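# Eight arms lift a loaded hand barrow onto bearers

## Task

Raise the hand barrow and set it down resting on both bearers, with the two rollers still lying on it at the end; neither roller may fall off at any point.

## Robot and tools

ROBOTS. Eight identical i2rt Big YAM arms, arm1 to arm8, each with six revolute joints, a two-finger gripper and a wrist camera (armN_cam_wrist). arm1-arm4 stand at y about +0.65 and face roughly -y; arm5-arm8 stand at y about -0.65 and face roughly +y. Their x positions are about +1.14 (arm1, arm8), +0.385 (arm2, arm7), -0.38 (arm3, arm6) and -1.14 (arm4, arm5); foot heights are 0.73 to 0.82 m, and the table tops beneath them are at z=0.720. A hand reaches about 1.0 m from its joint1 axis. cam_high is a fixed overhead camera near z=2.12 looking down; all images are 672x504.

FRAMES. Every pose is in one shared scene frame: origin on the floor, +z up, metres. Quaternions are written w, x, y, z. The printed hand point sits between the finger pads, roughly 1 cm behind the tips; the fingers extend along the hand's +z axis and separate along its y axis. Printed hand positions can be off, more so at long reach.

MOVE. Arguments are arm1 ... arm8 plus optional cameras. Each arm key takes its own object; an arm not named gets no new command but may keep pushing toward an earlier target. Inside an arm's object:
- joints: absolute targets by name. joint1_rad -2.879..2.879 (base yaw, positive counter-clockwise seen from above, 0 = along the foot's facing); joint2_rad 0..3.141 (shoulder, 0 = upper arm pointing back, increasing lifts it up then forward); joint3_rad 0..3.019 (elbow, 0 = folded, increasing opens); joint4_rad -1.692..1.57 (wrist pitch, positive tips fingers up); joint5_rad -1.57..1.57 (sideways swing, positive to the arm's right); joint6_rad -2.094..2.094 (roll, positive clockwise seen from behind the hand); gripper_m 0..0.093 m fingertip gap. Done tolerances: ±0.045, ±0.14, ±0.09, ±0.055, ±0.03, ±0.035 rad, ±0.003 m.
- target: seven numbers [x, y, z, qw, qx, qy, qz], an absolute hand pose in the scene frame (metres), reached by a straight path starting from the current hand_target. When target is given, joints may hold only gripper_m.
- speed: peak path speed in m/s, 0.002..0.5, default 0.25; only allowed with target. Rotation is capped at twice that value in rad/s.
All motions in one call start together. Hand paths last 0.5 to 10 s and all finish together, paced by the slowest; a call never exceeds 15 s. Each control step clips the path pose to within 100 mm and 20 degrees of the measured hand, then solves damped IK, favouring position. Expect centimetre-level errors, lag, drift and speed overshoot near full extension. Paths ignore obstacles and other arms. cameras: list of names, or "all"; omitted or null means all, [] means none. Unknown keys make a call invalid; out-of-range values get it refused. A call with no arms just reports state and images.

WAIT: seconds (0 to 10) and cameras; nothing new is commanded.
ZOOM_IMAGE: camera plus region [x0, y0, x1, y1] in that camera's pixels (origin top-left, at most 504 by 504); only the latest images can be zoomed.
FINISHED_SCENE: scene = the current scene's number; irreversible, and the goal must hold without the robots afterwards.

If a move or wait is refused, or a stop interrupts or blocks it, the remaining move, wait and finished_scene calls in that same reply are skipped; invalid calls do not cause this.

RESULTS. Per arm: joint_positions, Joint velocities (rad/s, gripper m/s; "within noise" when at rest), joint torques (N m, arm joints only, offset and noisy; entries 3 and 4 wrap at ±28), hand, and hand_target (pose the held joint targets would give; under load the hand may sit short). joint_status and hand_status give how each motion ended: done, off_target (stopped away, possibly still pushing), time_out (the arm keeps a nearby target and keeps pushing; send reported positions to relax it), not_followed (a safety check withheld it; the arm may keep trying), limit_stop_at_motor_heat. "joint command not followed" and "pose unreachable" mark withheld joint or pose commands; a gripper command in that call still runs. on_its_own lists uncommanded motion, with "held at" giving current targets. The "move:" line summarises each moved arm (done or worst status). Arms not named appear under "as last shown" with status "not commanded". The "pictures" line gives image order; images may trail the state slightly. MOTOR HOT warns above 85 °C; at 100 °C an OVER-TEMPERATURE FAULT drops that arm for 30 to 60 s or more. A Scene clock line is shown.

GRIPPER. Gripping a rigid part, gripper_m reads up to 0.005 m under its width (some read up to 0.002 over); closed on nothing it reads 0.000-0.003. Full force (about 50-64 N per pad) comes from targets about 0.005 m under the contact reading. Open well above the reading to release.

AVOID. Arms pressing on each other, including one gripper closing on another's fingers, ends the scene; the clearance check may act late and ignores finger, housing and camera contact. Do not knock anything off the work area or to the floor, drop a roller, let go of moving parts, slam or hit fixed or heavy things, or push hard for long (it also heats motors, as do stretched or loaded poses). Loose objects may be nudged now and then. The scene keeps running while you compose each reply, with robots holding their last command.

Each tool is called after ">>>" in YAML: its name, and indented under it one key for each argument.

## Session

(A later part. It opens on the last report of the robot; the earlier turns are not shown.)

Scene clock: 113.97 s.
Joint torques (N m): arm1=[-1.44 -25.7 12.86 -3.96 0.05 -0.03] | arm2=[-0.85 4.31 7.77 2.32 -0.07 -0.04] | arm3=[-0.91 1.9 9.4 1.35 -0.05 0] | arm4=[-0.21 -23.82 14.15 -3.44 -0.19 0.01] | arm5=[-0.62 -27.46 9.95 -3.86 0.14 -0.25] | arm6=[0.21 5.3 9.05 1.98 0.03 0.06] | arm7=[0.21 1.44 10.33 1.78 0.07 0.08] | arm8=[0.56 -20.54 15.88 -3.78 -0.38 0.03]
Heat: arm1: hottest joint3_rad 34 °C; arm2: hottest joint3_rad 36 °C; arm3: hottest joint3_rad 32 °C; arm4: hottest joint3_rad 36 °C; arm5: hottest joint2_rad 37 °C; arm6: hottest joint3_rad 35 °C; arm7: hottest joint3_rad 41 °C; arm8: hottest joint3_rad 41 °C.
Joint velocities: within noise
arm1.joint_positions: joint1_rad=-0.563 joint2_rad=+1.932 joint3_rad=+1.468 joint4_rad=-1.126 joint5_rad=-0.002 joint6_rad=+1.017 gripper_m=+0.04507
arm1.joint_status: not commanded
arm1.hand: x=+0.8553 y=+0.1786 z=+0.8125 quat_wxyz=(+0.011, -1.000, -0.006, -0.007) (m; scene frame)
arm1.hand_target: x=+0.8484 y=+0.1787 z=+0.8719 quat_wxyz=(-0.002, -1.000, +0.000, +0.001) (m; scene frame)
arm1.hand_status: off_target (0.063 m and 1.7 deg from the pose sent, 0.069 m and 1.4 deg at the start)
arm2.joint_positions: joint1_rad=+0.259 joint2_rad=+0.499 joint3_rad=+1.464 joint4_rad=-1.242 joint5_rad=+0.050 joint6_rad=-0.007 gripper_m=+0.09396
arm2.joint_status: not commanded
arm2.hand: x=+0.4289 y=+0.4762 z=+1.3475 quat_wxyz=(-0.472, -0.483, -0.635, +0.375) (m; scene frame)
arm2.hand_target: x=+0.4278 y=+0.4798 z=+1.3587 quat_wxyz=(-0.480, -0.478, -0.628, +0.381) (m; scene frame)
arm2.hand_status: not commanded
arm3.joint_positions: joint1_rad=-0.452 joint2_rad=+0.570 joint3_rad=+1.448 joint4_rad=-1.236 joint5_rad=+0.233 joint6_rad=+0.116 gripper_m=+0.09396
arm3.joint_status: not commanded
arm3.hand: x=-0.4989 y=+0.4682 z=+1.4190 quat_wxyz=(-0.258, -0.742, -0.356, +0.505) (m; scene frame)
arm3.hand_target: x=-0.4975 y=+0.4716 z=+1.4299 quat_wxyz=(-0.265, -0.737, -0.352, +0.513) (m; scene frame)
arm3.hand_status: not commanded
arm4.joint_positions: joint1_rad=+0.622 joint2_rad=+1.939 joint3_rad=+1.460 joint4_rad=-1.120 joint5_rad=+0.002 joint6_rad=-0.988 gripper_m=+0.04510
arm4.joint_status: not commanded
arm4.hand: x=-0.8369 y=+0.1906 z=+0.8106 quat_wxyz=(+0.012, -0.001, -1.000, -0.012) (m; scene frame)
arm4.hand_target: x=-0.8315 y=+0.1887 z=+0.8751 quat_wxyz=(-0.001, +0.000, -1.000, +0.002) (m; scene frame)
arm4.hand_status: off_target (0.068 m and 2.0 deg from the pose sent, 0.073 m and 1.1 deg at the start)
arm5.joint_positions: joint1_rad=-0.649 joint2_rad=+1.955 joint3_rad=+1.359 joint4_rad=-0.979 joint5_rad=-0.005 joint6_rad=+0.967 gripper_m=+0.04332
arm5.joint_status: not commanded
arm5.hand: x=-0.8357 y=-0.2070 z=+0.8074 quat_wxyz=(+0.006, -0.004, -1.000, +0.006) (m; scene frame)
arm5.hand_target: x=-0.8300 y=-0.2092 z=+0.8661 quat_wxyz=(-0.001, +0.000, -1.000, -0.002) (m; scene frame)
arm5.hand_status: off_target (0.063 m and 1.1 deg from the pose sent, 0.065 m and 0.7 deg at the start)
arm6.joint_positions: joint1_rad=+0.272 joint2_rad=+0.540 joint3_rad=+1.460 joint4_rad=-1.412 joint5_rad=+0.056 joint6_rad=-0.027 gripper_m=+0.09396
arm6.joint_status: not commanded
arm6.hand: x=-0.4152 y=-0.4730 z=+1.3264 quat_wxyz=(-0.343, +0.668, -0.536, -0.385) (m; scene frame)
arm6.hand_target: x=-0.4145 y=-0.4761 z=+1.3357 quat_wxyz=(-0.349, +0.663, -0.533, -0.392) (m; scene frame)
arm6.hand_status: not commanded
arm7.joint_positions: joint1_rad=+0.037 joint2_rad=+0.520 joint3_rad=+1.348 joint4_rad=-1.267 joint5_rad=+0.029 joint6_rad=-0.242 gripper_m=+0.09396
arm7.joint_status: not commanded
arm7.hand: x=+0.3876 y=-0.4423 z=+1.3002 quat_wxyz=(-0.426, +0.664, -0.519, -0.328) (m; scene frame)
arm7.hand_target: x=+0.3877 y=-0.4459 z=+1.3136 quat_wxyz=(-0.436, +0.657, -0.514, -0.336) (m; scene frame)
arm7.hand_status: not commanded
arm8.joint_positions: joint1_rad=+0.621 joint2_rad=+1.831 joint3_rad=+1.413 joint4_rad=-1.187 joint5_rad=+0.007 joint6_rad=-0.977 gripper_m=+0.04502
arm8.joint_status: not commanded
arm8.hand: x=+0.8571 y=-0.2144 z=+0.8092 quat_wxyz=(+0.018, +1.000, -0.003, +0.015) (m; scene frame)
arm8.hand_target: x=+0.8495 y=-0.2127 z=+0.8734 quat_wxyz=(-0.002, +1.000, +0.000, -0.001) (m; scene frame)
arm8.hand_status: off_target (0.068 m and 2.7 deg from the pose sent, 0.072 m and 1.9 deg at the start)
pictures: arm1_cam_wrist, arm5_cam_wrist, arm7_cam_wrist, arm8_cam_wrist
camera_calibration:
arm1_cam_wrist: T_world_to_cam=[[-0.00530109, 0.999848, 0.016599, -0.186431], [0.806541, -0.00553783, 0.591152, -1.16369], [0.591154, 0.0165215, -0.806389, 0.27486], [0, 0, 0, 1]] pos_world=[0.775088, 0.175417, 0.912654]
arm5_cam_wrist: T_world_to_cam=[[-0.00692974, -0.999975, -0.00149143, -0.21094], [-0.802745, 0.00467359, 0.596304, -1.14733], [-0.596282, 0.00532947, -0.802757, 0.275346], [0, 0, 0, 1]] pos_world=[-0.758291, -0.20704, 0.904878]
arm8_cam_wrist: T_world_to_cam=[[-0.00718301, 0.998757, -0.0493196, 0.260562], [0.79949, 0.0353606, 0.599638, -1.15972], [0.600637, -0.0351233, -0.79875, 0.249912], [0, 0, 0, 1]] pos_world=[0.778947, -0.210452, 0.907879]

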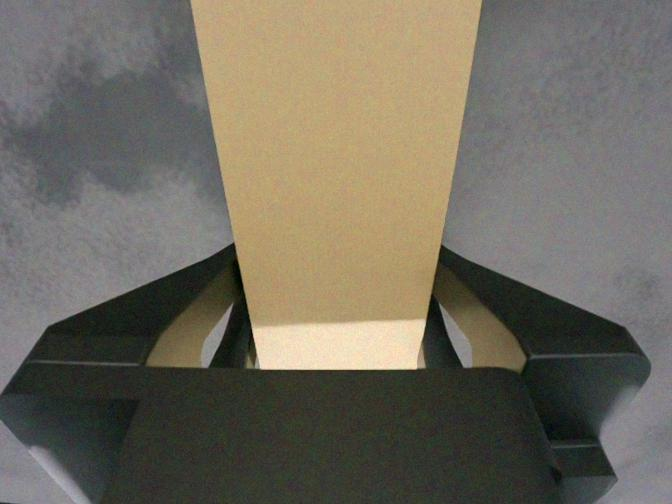

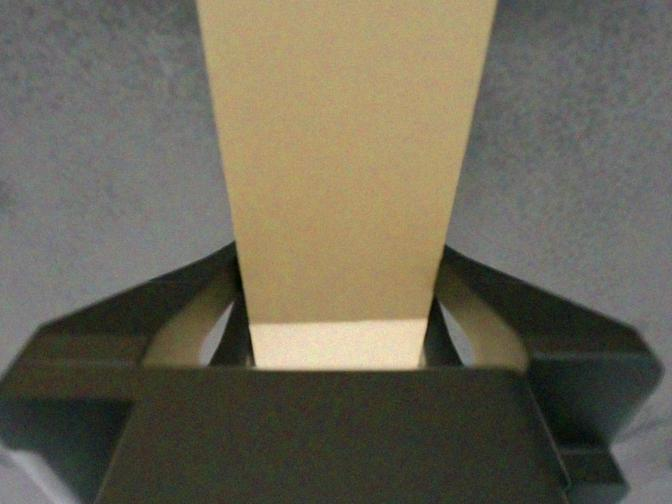

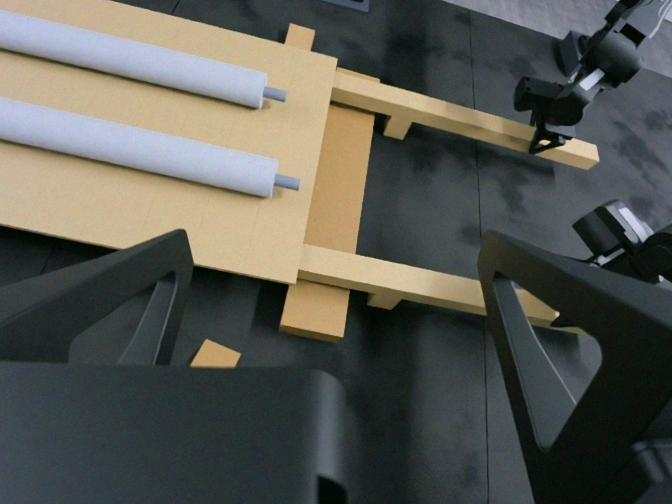

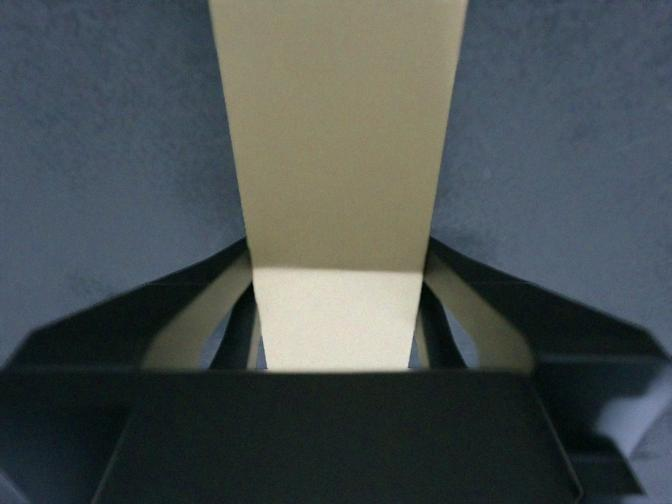

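>>> move:
  cameras: ["arm7_cam_wrist", "arm6_cam_wrist"]

Scene clock: 115.40 s.
Joint torques (N m): arm1=[-1.49 -25.47 12.83 -3.96 0.1 -0.01] | arm2=[-0.85 4.31 7.77 2.32 -0.06 -0.04] | arm3=[-0.91 1.9 9.39 1.35 -0.06 0] | arm4=[-0.21 -23.82 14.15 -3.41 -0.19 0.02] | arm5=[-0.56 -27.52 9.96 -3.86 0.14 -0.24] | arm6=[0.21 5.3 9.03 1.99 0.03 0.05] | arm7=[0.09 0.97 10.3 1.78 0.1 0.08] | arm8=[0.56 -20.6 15.88 -3.78 -0.38 0.02]
Heat: arm1: hottest joint3_rad 34 °C; arm2: hottest joint3_rad 36 °C; arm3: hottest joint3_rad 32 °C; arm4: hottest joint3_rad 36 °C; arm5: hottest joint2_rad 37 °C; arm6: hottest joint3_rad 35 °C; arm7: hottest joint3_rad 41 °C; arm8: hottest joint3_rad 41 °C.
Joint velocities: within noise
arm1.joint_positions: joint1_rad=-0.563 joint2_rad=+1.932 joint3_rad=+1.468 joint4_rad=-1.126 joint5_rad=-0.002 joint6_rad=+1.017 gripper_m=+0.04507
arm1.joint_status: not commanded
arm1.hand: x=+0.8552 y=+0.1785 z=+0.8126 quat_wxyz=(+0.011, -1.000, -0.006, -0.007) (m; scene frame)
arm1.hand_target: x=+0.8484 y=+0.1786 z=+0.8720 quat_wxyz=(-0.002, -1.000, +0.000, +0.001) (m; scene frame)
arm1.hand_status: off_target (0.063 m and 1.7 deg from the pose sent, 0.069 m and 1.4 deg at the start)
arm2.joint_positions: joint1_rad=+0.259 joint2_rad=+0.499 joint3_rad=+1.464 joint4_rad=-1.242 joint5_rad=+0.050 joint6_rad=-0.007 gripper_m=+0.09396
arm2.joint_status: not commanded
arm2.hand: x=+0.4289 y=+0.4762 z=+1.3475 quat_wxyz=(-0.472, -0.483, -0.635, +0.375) (m; scene frame)
arm2.hand_target: x=+0.4278 y=+0.4798 z=+1.3587 quat_wxyz=(-0.480, -0.478, -0.628, +0.381) (m; scene frame)
arm2.hand_status: not commanded
arm3.joint_positions: joint1_rad=-0.452 joint2_rad=+0.570 joint3_rad=+1.448 joint4_rad=-1.236 joint5_rad=+0.233 joint6_rad=+0.116 gripper_m=+0.09396
arm3.joint_status: not commanded
arm3.hand: x=-0.4989 y=+0.4682 z=+1.4190 quat_wxyz=(-0.258, -0.742, -0.356, +0.505) (m; scene frame)
arm3.hand_target: x=-0.4975 y=+0.4716 z=+1.4299 quat_wxyz=(-0.265, -0.737, -0.352, +0.513) (m; scene frame)
arm3.hand_status: not commanded
arm4.joint_positions: joint1_rad=+0.622 joint2_rad=+1.939 joint3_rad=+1.460 joint4_rad=-1.121 joint5_rad=+0.002 joint6_rad=-0.988 gripper_m=+0.04510
arm4.joint_status: not commanded
arm4.hand: x=-0.8370 y=+0.1906 z=+0.8107 quat_wxyz=(+0.012, -0.001, -1.000, -0.013) (m; scene frame)
arm4.hand_target: x=-0.8315 y=+0.1887 z=+0.8751 quat_wxyz=(-0.001, +0.000, -1.000, +0.002) (m; scene frame)
arm4.hand_status: off_target (0.068 m and 2.0 deg from the pose sent, 0.073 m and 1.1 deg at the start)
arm5.joint_positions: joint1_rad=-0.649 joint2_rad=+1.955 joint3_rad=+1.359 joint4_rad=-0.979 joint5_rad=-0.005 joint6_rad=+0.967 gripper_m=+0.04332
arm5.joint_status: not commanded
arm5.hand: x=-0.8357 y=-0.2070 z=+0.8074 quat_wxyz=(+0.006, -0.004, -1.000, +0.006) (m; scene frame)
arm5.hand_target: x=-0.8300 y=-0.2092 z=+0.8661 quat_wxyz=(-0.001, +0.000, -1.000, -0.002) (m; scene frame)
arm5.hand_status: off_target (0.063 m and 1.1 deg from the pose sent, 0.065 m and 0.7 deg at the start)
arm6.joint_positions: joint1_rad=+0.272 joint2_rad=+0.540 joint3_rad=+1.460 joint4_rad=-1.412 joint5_rad=+0.056 joint6_rad=-0.027 gripper_m=+0.09396
arm6.joint_status: not commanded
arm6.hand: x=-0.4152 y=-0.4730 z=+1.3264 quat_wxyz=(-0.343, +0.668, -0.536, -0.385) (m; scene frame)
arm6.hand_target: x=-0.4145 y=-0.4761 z=+1.3357 quat_wxyz=(-0.349, +0.663, -0.533, -0.392) (m; scene frame)
arm6.hand_status: not commanded
arm7.joint_positions: joint1_rad=+0.037 joint2_rad=+0.520 joint3_rad=+1.348 joint4_rad=-1.267 joint5_rad=+0.029 joint6_rad=-0.242 gripper_m=+0.09396
arm7.joint_status: not commanded
arm7.hand: x=+0.3876 y=-0.4423 z=+1.3002 quat_wxyz=(-0.426, +0.664, -0.519, -0.328) (m; scene frame)
arm7.hand_target: x=+0.3877 y=-0.4459 z=+1.3136 quat_wxyz=(-0.436, +0.657, -0.514, -0.336) (m; scene frame)
arm7.hand_status: not commanded
arm8.joint_positions: joint1_rad=+0.621 joint2_rad=+1.831 joint3_rad=+1.413 joint4_rad=-1.187 joint5_rad=+0.007 joint6_rad=-0.977 gripper_m=+0.04502
arm8.joint_status: not commanded
arm8.hand: x=+0.8571 y=-0.2144 z=+0.8092 quat_wxyz=(+0.018, +1.000, -0.003, +0.015) (m; scene frame)
arm8.hand_target: x=+0.8495 y=-0.2127 z=+0.8734 quat_wxyz=(-0.002, +1.000, +0.000, -0.001) (m; scene frame)
arm8.hand_status: off_target (0.068 m and 2.7 deg from the pose sent, 0.072 m and 1.9 deg at the start)
pictures: arm6_cam_wrist, arm7_cam_wrist

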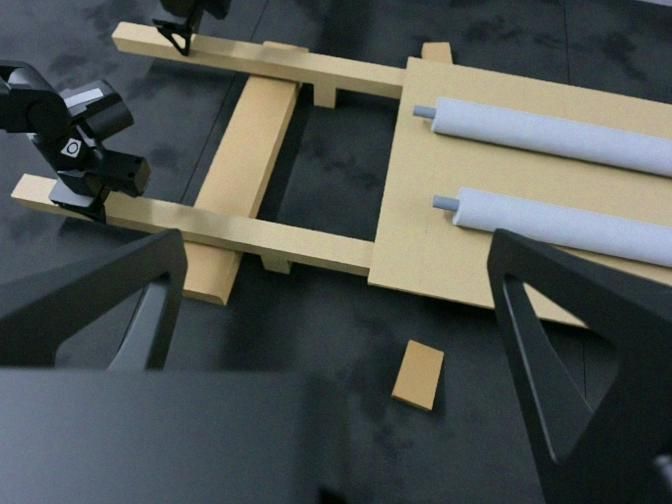

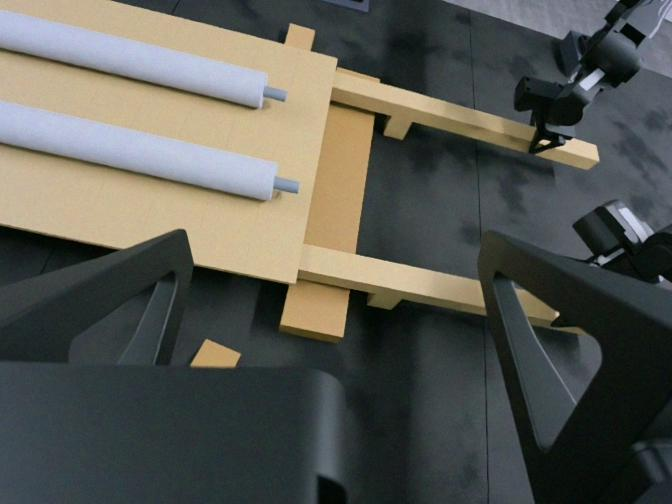

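>>> wait:
  seconds: 0.5
  cameras: ["arm7_cam_wrist", "arm6_cam_wrist"]

Scene clock: 121.20 s.
Joint torques (N m): arm1=[-1.32 -25.52 12.83 -3.9 0.09 -0.04] | arm2=[-0.79 4.31 7.77 2.3 -0.06 -0.04] | arm3=[-0.91 1.9 9.4 1.35 -0.05 0] | arm4=[-0.21 -23.82 14.13 -3.4 -0.19 0.02] | arm5=[-0.67 -27.52 9.95 -3.89 0.16 -0.26] | arm6=[0.21 5.19 8.99 2 0.04 0.06] | arm7=[0.15 1.32 10.36 1.72 0.1 0.07] | arm8=[0.56 -20.54 15.88 -3.79 -0.38 0.03]
Heat: arm1: hottest joint3_rad 35 °C; arm2: hottest joint3_rad 36 °C; arm3: hottest joint3_rad 32 °C; arm4: hottest joint3_rad 37 °C; arm5: hottest joint2_rad 39 °C; arm6: hottest joint3_rad 35 °C; arm7: hottest joint3_rad 41 °C; arm8: hottest joint3_rad 42 °C.
Joint velocities: within noise
arm1.joint_positions: joint1_rad=-0.563 joint2_rad=+1.932 joint3_rad=+1.468 joint4_rad=-1.126 joint5_rad=-0.002 joint6_rad=+1.017 gripper_m=+0.04507
arm1.joint_status: not commanded
arm1.hand: x=+0.8552 y=+0.1785 z=+0.8126 quat_wxyz=(+0.011, -1.000, -0.006, -0.007) (m; scene frame)
arm1.hand_target: x=+0.8484 y=+0.1786 z=+0.8720 quat_wxyz=(-0.002, -1.000, +0.000, +0.001) (m; scene frame)
arm1.hand_status: off_target (0.063 m and 1.7 deg from the pose sent, 0.069 m and 1.4 deg at the start)
arm2.joint_positions: joint1_rad=+0.259 joint2_rad=+0.499 joint3_rad=+1.464 joint4_rad=-1.242 joint5_rad=+0.050 joint6_rad=-0.007 gripper_m=+0.09396
arm2.joint_status: not commanded
arm2.hand: x=+0.4289 y=+0.4762 z=+1.3475 quat_wxyz=(-0.472, -0.483, -0.635, +0.375) (m; scene frame)
arm2.hand_target: x=+0.4278 y=+0.4798 z=+1.3587 quat_wxyz=(-0.480, -0.478, -0.628, +0.381) (m; scene frame)
arm2.hand_status: not commanded
arm3.joint_positions: joint1_rad=-0.452 joint2_rad=+0.570 joint3_rad=+1.448 joint4_rad=-1.236 joint5_rad=+0.233 joint6_rad=+0.116 gripper_m=+0.09396
arm3.joint_status: not commanded
arm3.hand: x=-0.4989 y=+0.4682 z=+1.4190 quat_wxyz=(-0.258, -0.742, -0.356, +0.505) (m; scene frame)
arm3.hand_target: x=-0.4975 y=+0.4716 z=+1.4299 quat_wxyz=(-0.265, -0.737, -0.352, +0.513) (m; scene frame)
arm3.hand_status: not commanded
arm4.joint_positions: joint1_rad=+0.622 joint2_rad=+1.939 joint3_rad=+1.460 joint4_rad=-1.121 joint5_rad=+0.002 joint6_rad=-0.988 gripper_m=+0.04510
arm4.joint_status: not commanded
arm4.hand: x=-0.8370 y=+0.1906 z=+0.8107 quat_wxyz=(+0.012, -0.001, -1.000, -0.013) (m; scene frame)
arm4.hand_target: x=-0.8315 y=+0.1887 z=+0.8751 quat_wxyz=(-0.001, +0.000, -1.000, +0.002) (m; scene frame)
arm4.hand_status: off_target (0.068 m and 2.0 deg from the pose sent, 0.073 m and 1.1 deg at the start)
arm5.joint_positions: joint1_rad=-0.649 joint2_rad=+1.955 joint3_rad=+1.359 joint4_rad=-0.979 joint5_rad=-0.005 joint6_rad=+0.967 gripper_m=+0.04332
arm5.joint_status: not commanded
arm5.hand: x=-0.8357 y=-0.2070 z=+0.8074 quat_wxyz=(+0.006, -0.004, -1.000, +0.006) (m; scene frame)
arm5.hand_target: x=-0.8300 y=-0.2092 z=+0.8661 quat_wxyz=(-0.001, +0.000, -1.000, -0.002) (m; scene frame)
arm5.hand_status: off_target (0.063 m and 1.1 deg from the pose sent, 0.065 m and 0.7 deg at the start)
arm6.joint_positions: joint1_rad=+0.272 joint2_rad=+0.540 joint3_rad=+1.460 joint4_rad=-1.412 joint5_rad=+0.056 joint6_rad=-0.027 gripper_m=+0.09396
arm6.joint_status: not commanded
arm6.hand: x=-0.4152 y=-0.4730 z=+1.3264 quat_wxyz=(-0.343, +0.668, -0.536, -0.385) (m; scene frame)
arm6.hand_target: x=-0.4145 y=-0.4761 z=+1.3357 quat_wxyz=(-0.349, +0.663, -0.533, -0.392) (m; scene frame)
arm6.hand_status: not commanded
arm7.joint_positions: joint1_rad=+0.037 joint2_rad=+0.520 joint3_rad=+1.348 joint4_rad=-1.267 joint5_rad=+0.029 joint6_rad=-0.242 gripper_m=+0.09396
arm7.joint_status: not commanded
arm7.hand: x=+0.3876 y=-0.4423 z=+1.3002 quat_wxyz=(-0.426, +0.664, -0.519, -0.328) (m; scene frame)
arm7.hand_target: x=+0.3877 y=-0.4459 z=+1.3136 quat_wxyz=(-0.436, +0.657, -0.514, -0.336) (m; scene frame)
arm7.hand_status: not commanded
arm8.joint_positions: joint1_rad=+0.621 joint2_rad=+1.831 joint3_rad=+1.413 joint4_rad=-1.187 joint5_rad=+0.007 joint6_rad=-0.977 gripper_m=+0.04502
arm8.joint_status: not commanded
arm8.hand: x=+0.8571 y=-0.2144 z=+0.8092 quat_wxyz=(+0.018, +1.000, -0.003, +0.015) (m; scene frame)
arm8.hand_target: x=+0.8496 y=-0.2126 z=+0.8734 quat_wxyz=(-0.002, +1.000, +0.000, -0.001) (m; scene frame)
arm8.hand_status: off_target (0.068 m and 2.7 deg from the pose sent, 0.072 m and 1.9 deg at the start)
wait: 0.50 s; at rest from the start
pictures: arm6_cam_wrist, arm7_cam_wrist

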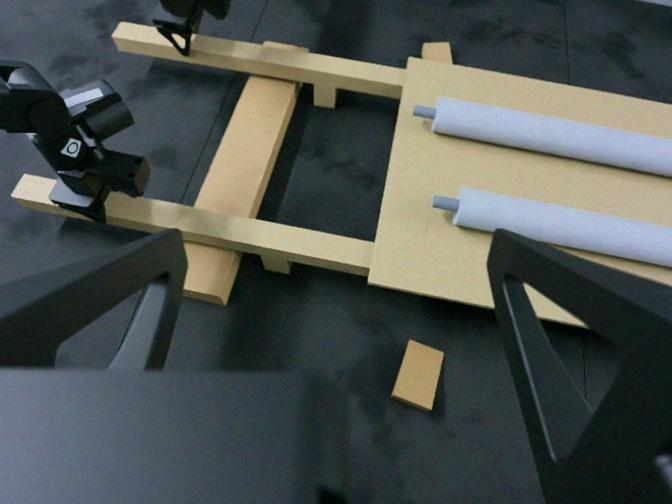

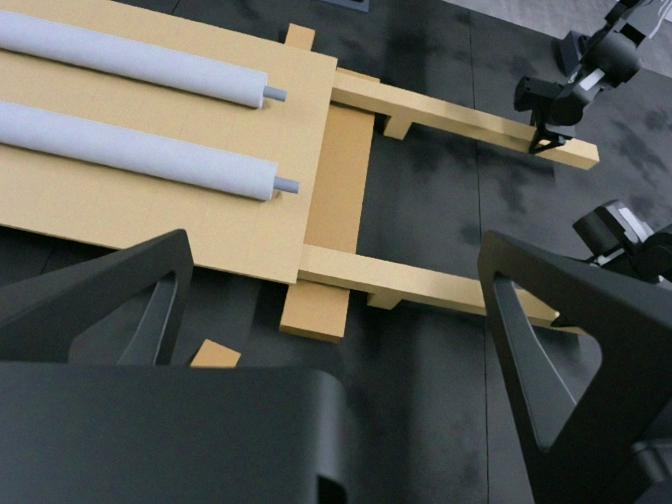

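>>> move:
  arm2: {"target": [0.48, 0.182, 0.96, 0, 0, 1, 0], "speed": 0.35, "joints": {"gripper_m": 0.09}}
  arm7: {"target": [0.48, -0.207, 0.96, 0, 0, 1, 0], "speed": 0.35, "joints": {"gripper_m": 0.09}}
  arm3: {"target": [-0.46, 0.184, 0.96, 0, 1, 0, 0], "speed": 0.35, "joints": {"gripper_m": 0.09}}
  arm6: {"target": [-0.46, -0.206, 0.96, 0, 1, 0, 0], "speed": 0.35, "joints": {"gripper_m": 0.09}}

Scene clock: 139.00 s.
Joint torques (N m): arm1=[-1.61 -25.58 12.9 -3.97 0.06 -0.03] | arm2=[-0.32 -13.98 12.55 -0.24 -0.03 -0.16] | arm3=[-1.49 -13.16 11.95 -0.21 -0.12 0.14] | arm4=[-0.21 -23.82 14.13 -3.41 -0.19 0.02] | arm5=[-0.62 -27.52 9.95 -3.82 0.16 -0.25] | arm6=[0.79 -13.86 12.93 -0.12 0.08 -0.13] | arm7=[-0.62 -12.4 13.83 -0.54 0.02 0.26] | arm8=[0.56 -20.6 15.88 -3.78 -0.38 0.03]
Heat: arm1: hottest joint2_rad 36 °C; arm2: hottest joint3_rad 37 °C; arm3: hottest joint3_rad 32 °C; arm4: hottest joint3_rad 39 °C; arm5: hottest joint2_rad 44 °C; arm6: hottest joint3_rad 35 °C; arm7: hottest joint3_rad 42 °C; arm8: hottest joint3_rad 45 °C.
move: arm2 off_target; arm3 off_target; arm6 off_target; arm7 off_target
Joint velocities: arm1=[within noise] | arm2=[within noise] | arm3=[within noise] | arm4=[within noise] | arm5=[within noise] | arm6=[within noise] | arm7=[within noise] | arm8=[-0.005 -0.005 -0.012 -0.002 -0.154 -0.095 0]
arm1, arm4, arm5, arm8: as last shown
arm2.joint_positions: joint1_rad=+0.154 joint2_rad=+1.581 joint3_rad=+1.441 joint4_rad=-1.478 joint5_rad=-0.003 joint6_rad=-1.356 gripper_m=+0.09006
arm2.joint_status: all done
arm2.hand: x=+0.4745 y=+0.1975 z=+0.9372 quat_wxyz=(+0.004, -0.009, -1.000, -0.024) (m; scene frame)
arm2.hand_target: x=+0.4797 y=+0.1833 z=+0.9599 quat_wxyz=(+0.000, +0.000, -1.000, +0.000) (m; scene frame)
arm2.hand_status: off_target (0.028 m and 2.9 deg from the pose sent, 0.489 m and 101.1 deg at the start)
arm3.joint_positions: joint1_rad=-0.218 joint2_rad=+1.608 joint3_rad=+1.278 joint4_rad=-1.262 joint5_rad=+0.006 joint6_rad=+1.384 gripper_m=+0.09008
arm3.joint_status: all done
arm3.hand: x=-0.4540 y=+0.2012 z=+0.9492 quat_wxyz=(+0.019, -1.000, -0.010, -0.002) (m; scene frame)
arm3.hand_target: x=-0.4599 y=+0.1848 z=+0.9602 quat_wxyz=(+0.000, -1.000, +0.000, +0.000) (m; scene frame)
arm3.hand_status: off_target (0.021 m and 2.4 deg from the pose sent, 0.541 m and 84.1 deg at the start)
arm6.joint_positions: joint1_rad=+0.206 joint2_rad=+1.523 joint3_rad=+1.323 joint4_rad=-1.408 joint5_rad=+0.001 joint6_rad=-1.385 gripper_m=+0.09009
arm6.joint_status: all done
arm6.hand: x=-0.4556 y=-0.2200 z=+0.9461 quat_wxyz=(+0.016, +1.000, -0.012, +0.001) (m; scene frame)
arm6.hand_target: x=-0.4600 y=-0.2067 z=+0.9600 quat_wxyz=(+0.000, +1.000, +0.000, +0.000) (m; scene frame)
arm6.hand_status: off_target (0.020 m and 2.3 deg from the pose sent, 0.456 m and 96.1 deg at the start)
arm7.joint_positions: joint1_rad=-0.188 joint2_rad=+1.524 joint3_rad=+1.340 joint4_rad=-1.426 joint5_rad=+0.008 joint6_rad=+1.352 gripper_m=+0.09010
arm7.joint_status: all done
arm7.hand: x=+0.4752 y=-0.2221 z=+0.9418 quat_wxyz=(+0.002, +0.009, -1.000, +0.018) (m; scene frame)
arm7.hand_target: x=+0.4797 y=-0.2079 z=+0.9600 quat_wxyz=(+0.000, +0.000, -1.000, +0.000) (m; scene frame)
arm7.hand_status: off_target (0.024 m and 2.3 deg from the pose sent, 0.424 m and 117.4 deg at the start)
pictures: arm1_cam_wrist, arm2_cam_wrist, arm3_cam_wrist, arm4_cam_wrist, arm5_cam_wrist, arm6_cam_wrist, arm7_cam_wrist, arm8_cam_wrist, cam_high
camera_calibration:
arm1_cam_wrist: T_world_to_cam=[[-0.00530109, 0.999848, 0.016599, -0.186333], [0.806541, -0.00553783, 0.591152, -1.16375], [0.591154, 0.0165215, -0.806389, 0.274942], [0, 0, 0, 1]] pos_world=[0.775088, 0.175317, 0.912754]
arm2_cam_wrist: T_world_to_cam=[[-0.01927, -0.998566, -0.0499431, 0.253696], [-0.803171, -0.0142883, 0.595577, -0.173393], [-0.595437, 0.0515897, -0.801744, 1.14967], [0, 0, 0, 1]] pos_world=[0.550179, 0.191544, 1.03768]
arm3_cam_wrist: T_world_to_cam=[[-0.0284103, 0.998775, 0.0405168, -0.252036], [0.818212, -0.0000482607, 0.574917, -0.169231], [0.574215, 0.0494849, -0.817208, 1.15128], [0, 0, 0, 1]] pos_world=[-0.529778, 0.194747, 1.04834]
arm4_cam_wrist: T_world_to_cam=[[-0.0227612, -0.999356, -0.0277413, 0.19735], [-0.803068, 0.00174926, 0.595885, -1.15035], [-0.595453, 0.0358412, -0.80259, 0.272545], [0, 0, 0, 1]] pos_world=[-0.757032, 0.189467, 0.909696]
arm5_cam_wrist: T_world_to_cam=[[-0.00692974, -0.999975, -0.00149143, -0.21094], [-0.802745, 0.00467359, 0.596304, -1.14733], [-0.596282, 0.00532947, -0.802757, 0.275346], [0, 0, 0, 1]] pos_world=[-0.758291, -0.20704, 0.904878]
arm6_cam_wrist: T_world_to_cam=[[0.0463219, 0.998231, -0.0372758, 0.277803], [0.813684, -0.0160593, 0.581086, -0.178059], [0.579459, -0.0572477, -0.812988, 1.14859], [0, 0, 0, 1]] pos_world=[-0.533545, -0.214417, 1.04761]
arm7_cam_wrist: T_world_to_cam=[[0.0244459, -0.998579, 0.0473441, -0.278713], [-0.810717, 0.00790711, 0.585385, -0.159341], [-0.584928, -0.0526929, -0.809372, 1.15539], [0, 0, 0, 1]] pos_world=[0.553452, -0.216177, 1.04161]
arm8_cam_wrist: T_world_to_cam=[[-0.00714977, 0.998764, -0.0491832, 0.260414], [0.79932, 0.035262, 0.59987, -1.15982], [0.600863, -0.0350242, -0.798584, 0.249607], [0, 0, 0, 1]] pos_world=[0.778947, -0.210452, 0.907879]

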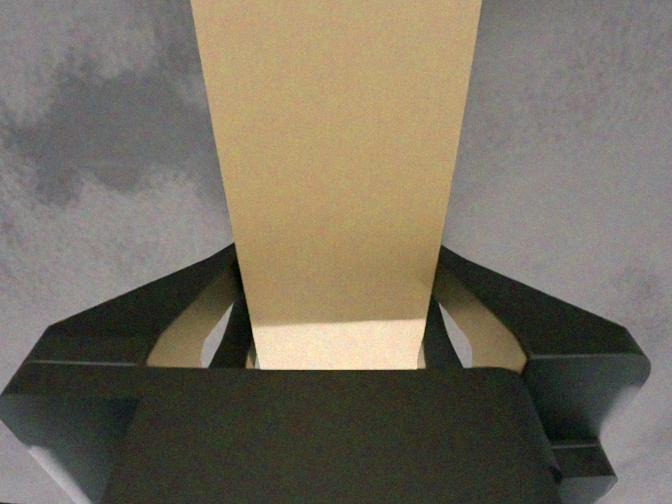

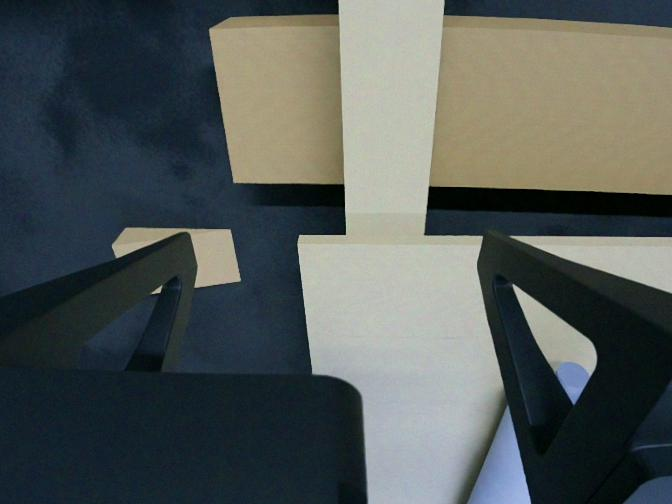

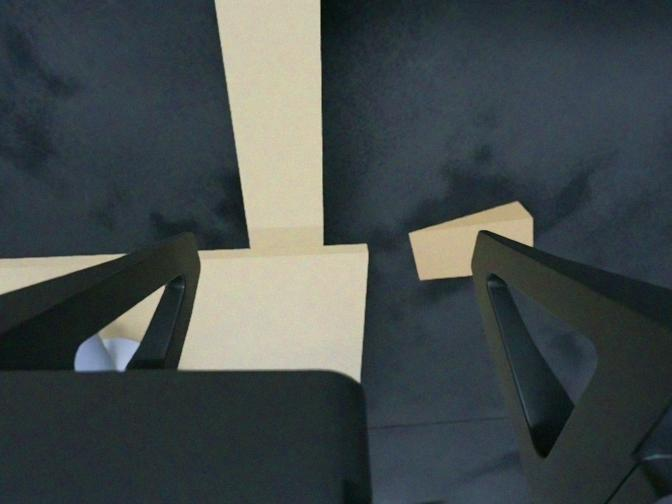

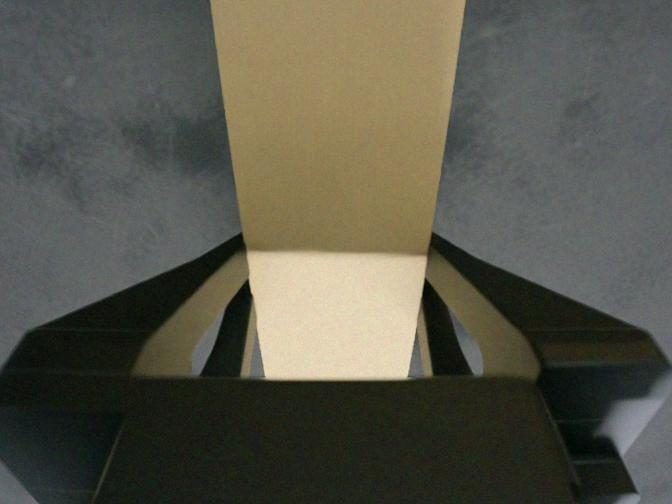

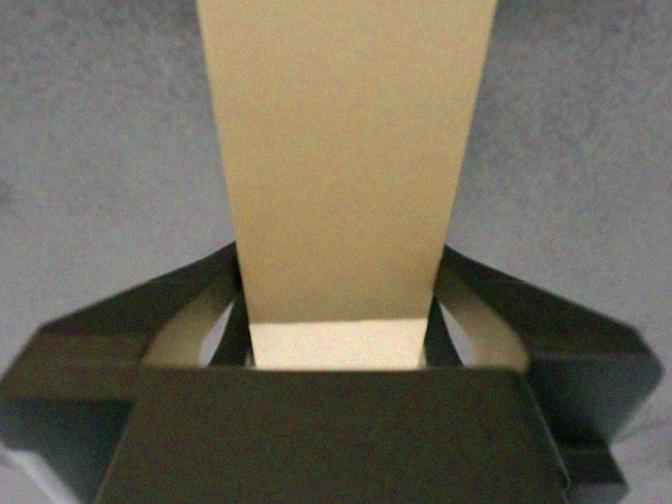

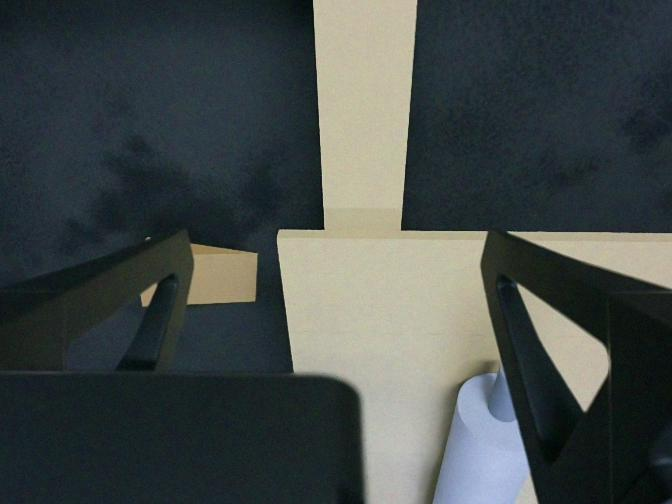

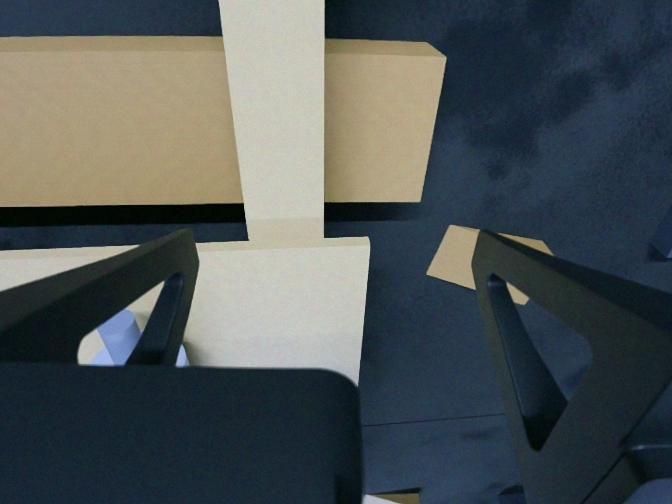

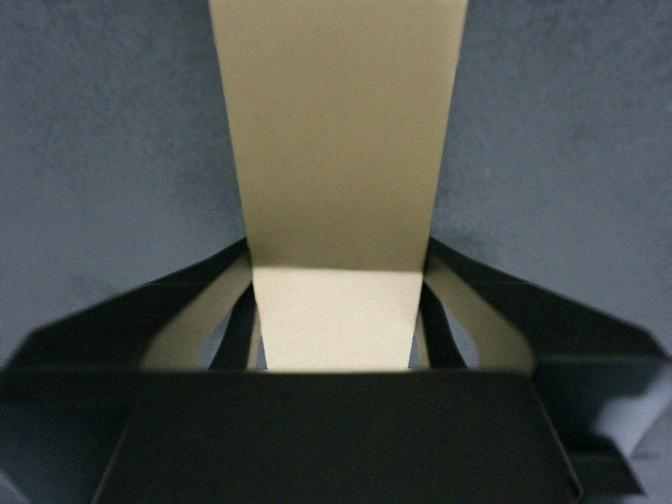

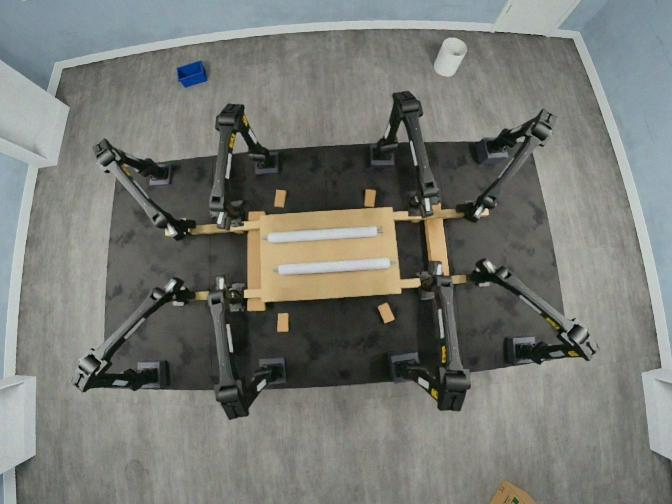

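>>> move:
  arm2: {"target": [0.485, 0.168, 0.88, 0, 0, 1, 0]}
  arm7: {"target": [0.485, -0.194, 0.875, 0, 0, 1, 0]}
  arm3: {"target": [-0.469, 0.1715, 0.87, 0, 1, 0, 0]}
  arm6: {"target": [-0.469, -0.206, 0.87, 0, 1, 0, 0]}
  cameras: ["arm2_cam_wrist", "arm7_cam_wrist", "arm3_cam_wrist", "arm6_cam_wrist"]

Scene clock: 150.97 s.
Joint torques (N m): arm1=[-1.44 -25.7 12.85 -3.88 0.05 -0.02] | arm2=[-0.03 -15.27 7.53 0.84 -0.04 -0.11] | arm3=[-1.44 -14.92 8.28 0.01 -0.11 -0.02] | arm4=[-0.21 -23.82 14.15 -3.41 -0.19 0.02] | arm5=[-0.62 -27.4 9.94 -3.86 0.15 -0.24] | arm6=[0.85 -15.03 8.99 0.54 0.06 0.06] | arm7=[-0.67 -14.45 9.26 0.54 0.04 0.13] | arm8=[0.56 -20.6 15.88 -3.78 -0.38 0.03]
Heat: arm1: hottest joint2_rad 37 °C; arm2: hottest joint3_rad 41 °C; arm3: hottest joint3_rad 33 °C; arm4: hottest joint3_rad 40 °C; arm5: hottest joint2_rad 46 °C; arm6: hottest joint3_rad 36 °C; arm7: hottest joint3_rad 41 °C; arm8: hottest joint3_rad 46 °C.
move: arm2 done; arm3 done; arm6 done; arm7 done
Joint velocities: within noise
arm1, arm4, arm5, arm8: as last shown
arm2.joint_positions: joint1_rad=+0.156 joint2_rad=+1.662 joint3_rad=+1.387 joint4_rad=-1.309 joint5_rad=-0.003 joint6_rad=-1.357 gripper_m=+0.09006
arm2.joint_status: not commanded
arm2.hand: x=+0.4807 y=+0.1700 z=+0.8797 quat_wxyz=(+0.000, -0.008, -1.000, -0.007) (m; scene frame)
arm2.hand_target: x=+0.4850 y=+0.1680 z=+0.8800 quat_wxyz=(+0.000, +0.000, -1.000, +0.000) (m; scene frame)
arm2.hand_status: done (0.005 m and 1.2 deg from the pose sent, 0.065 m and 2.9 deg at the start)
arm3.joint_positions: joint1_rad=-0.233 joint2_rad=+1.745 joint3_rad=+1.227 joint4_rad=-1.051 joint5_rad=+0.006 joint6_rad=+1.385 gripper_m=+0.09008
arm3.joint_status: not commanded
arm3.hand: x=-0.4648 y=+0.1770 z=+0.8690 quat_wxyz=(+0.007, -1.000, -0.002, +0.000) (m; scene frame)
arm3.hand_target: x=-0.4690 y=+0.1716 z=+0.8700 quat_wxyz=(+0.000, -1.000, +0.000, +0.000) (m; scene frame)
arm3.hand_status: done (0.007 m and 0.8 deg from the pose sent, 0.086 m and 2.4 deg at the start)
arm6.joint_positions: joint1_rad=+0.223 joint2_rad=+1.596 joint3_rad=+1.201 joint4_rad=-1.191 joint5_rad=+0.001 joint6_rad=-1.386 gripper_m=+0.09009
arm6.joint_status: not commanded
arm6.hand: x=-0.4654 y=-0.2098 z=+0.8700 quat_wxyz=(+0.006, +1.000, -0.003, -0.001) (m; scene frame)
arm6.hand_target: x=-0.4690 y=-0.2061 z=+0.8700 quat_wxyz=(+0.000, +1.000, +0.000, +0.000) (m; scene frame)
arm6.hand_status: done (0.005 m and 0.7 deg from the pose sent, 0.079 m and 2.3 deg at the start)
arm7.joint_positions: joint1_rad=-0.190 joint2_rad=+1.617 joint3_rad=+1.268 joint4_rad=-1.242 joint5_rad=+0.008 joint6_rad=+1.352 gripper_m=+0.09010
arm7.joint_status: not commanded
arm7.hand: x=+0.4807 y=-0.1992 z=+0.8742 quat_wxyz=(+0.000, +0.007, -1.000, +0.009) (m; scene frame)
arm7.hand_target: x=+0.4850 y=-0.1941 z=+0.8751 quat_wxyz=(+0.000, +0.000, -1.000, +0.000) (m; scene frame)
arm7.hand_status: done (0.007 m and 1.3 deg from the pose sent, 0.073 m and 2.3 deg at the start)
pictures: arm2_cam_wrist, arm3_cam_wrist, arm6_cam_wrist, arm7_cam_wrist
camera_calibration:
arm2_cam_wrist: T_world_to_cam=[[-0.0167732, -0.999723, -0.0164911, 0.193053], [-0.807195, 0.00380606, 0.590273, -0.131082], [-0.590046, 0.0232122, -0.807036, 1.11557], [0, 0, 0, 1]] pos_world=[0.555666, 0.167604, 0.980861]
arm3_cam_wrist: T_world_to_cam=[[-0.0130122, 0.999765, 0.0173533, -0.197833], [0.820507, 0.000757043, 0.571636, -0.110484], [0.571488, 0.0216767, -0.820324, 1.09955], [0, 0, 0, 1]] pos_world=[-0.540299, 0.174036, 0.968573]
arm6_cam_wrist: T_world_to_cam=[[0.0284525, 0.999461, -0.0163504, 0.239016], [0.815983, -0.0137751, 0.577912, -0.121377], [0.577376, -0.0297847, -0.815935, 1.1003], [0, 0, 0, 1]] pos_world=[-0.543044, -0.207787, 0.971825]
arm7_cam_wrist: T_world_to_cam=[[0.0211388, -0.999339, 0.0295594, -0.235772], [-0.812883, 0.0000328499, 0.582427, -0.113375], [-0.582043, -0.0363401, -0.812346, 1.10942], [0, 0, 0, 1]] pos_world=[0.558552, -0.195297, 0.974233]

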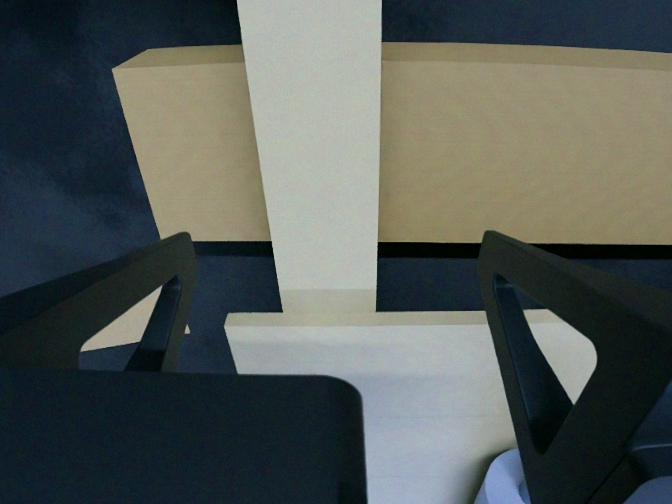

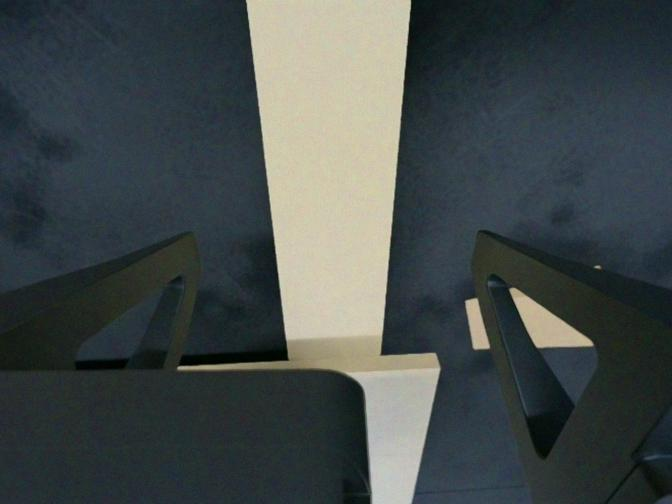

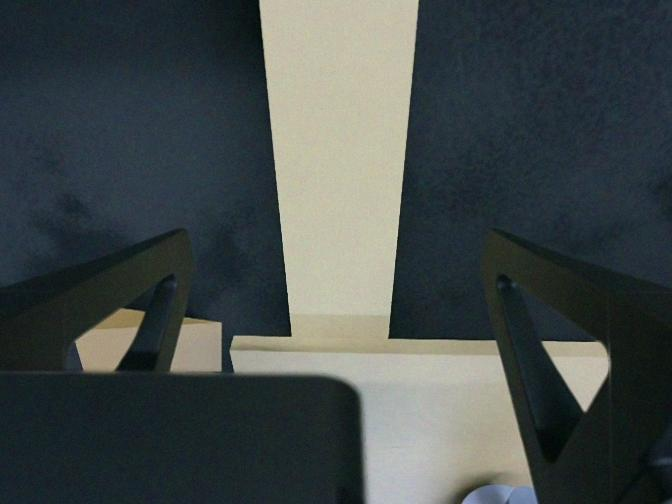

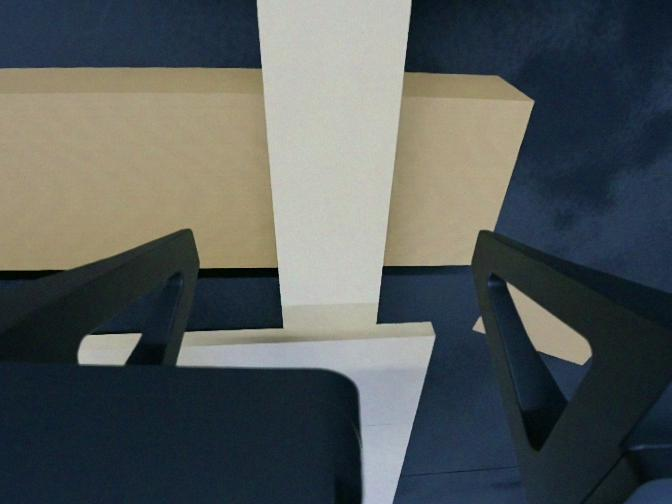

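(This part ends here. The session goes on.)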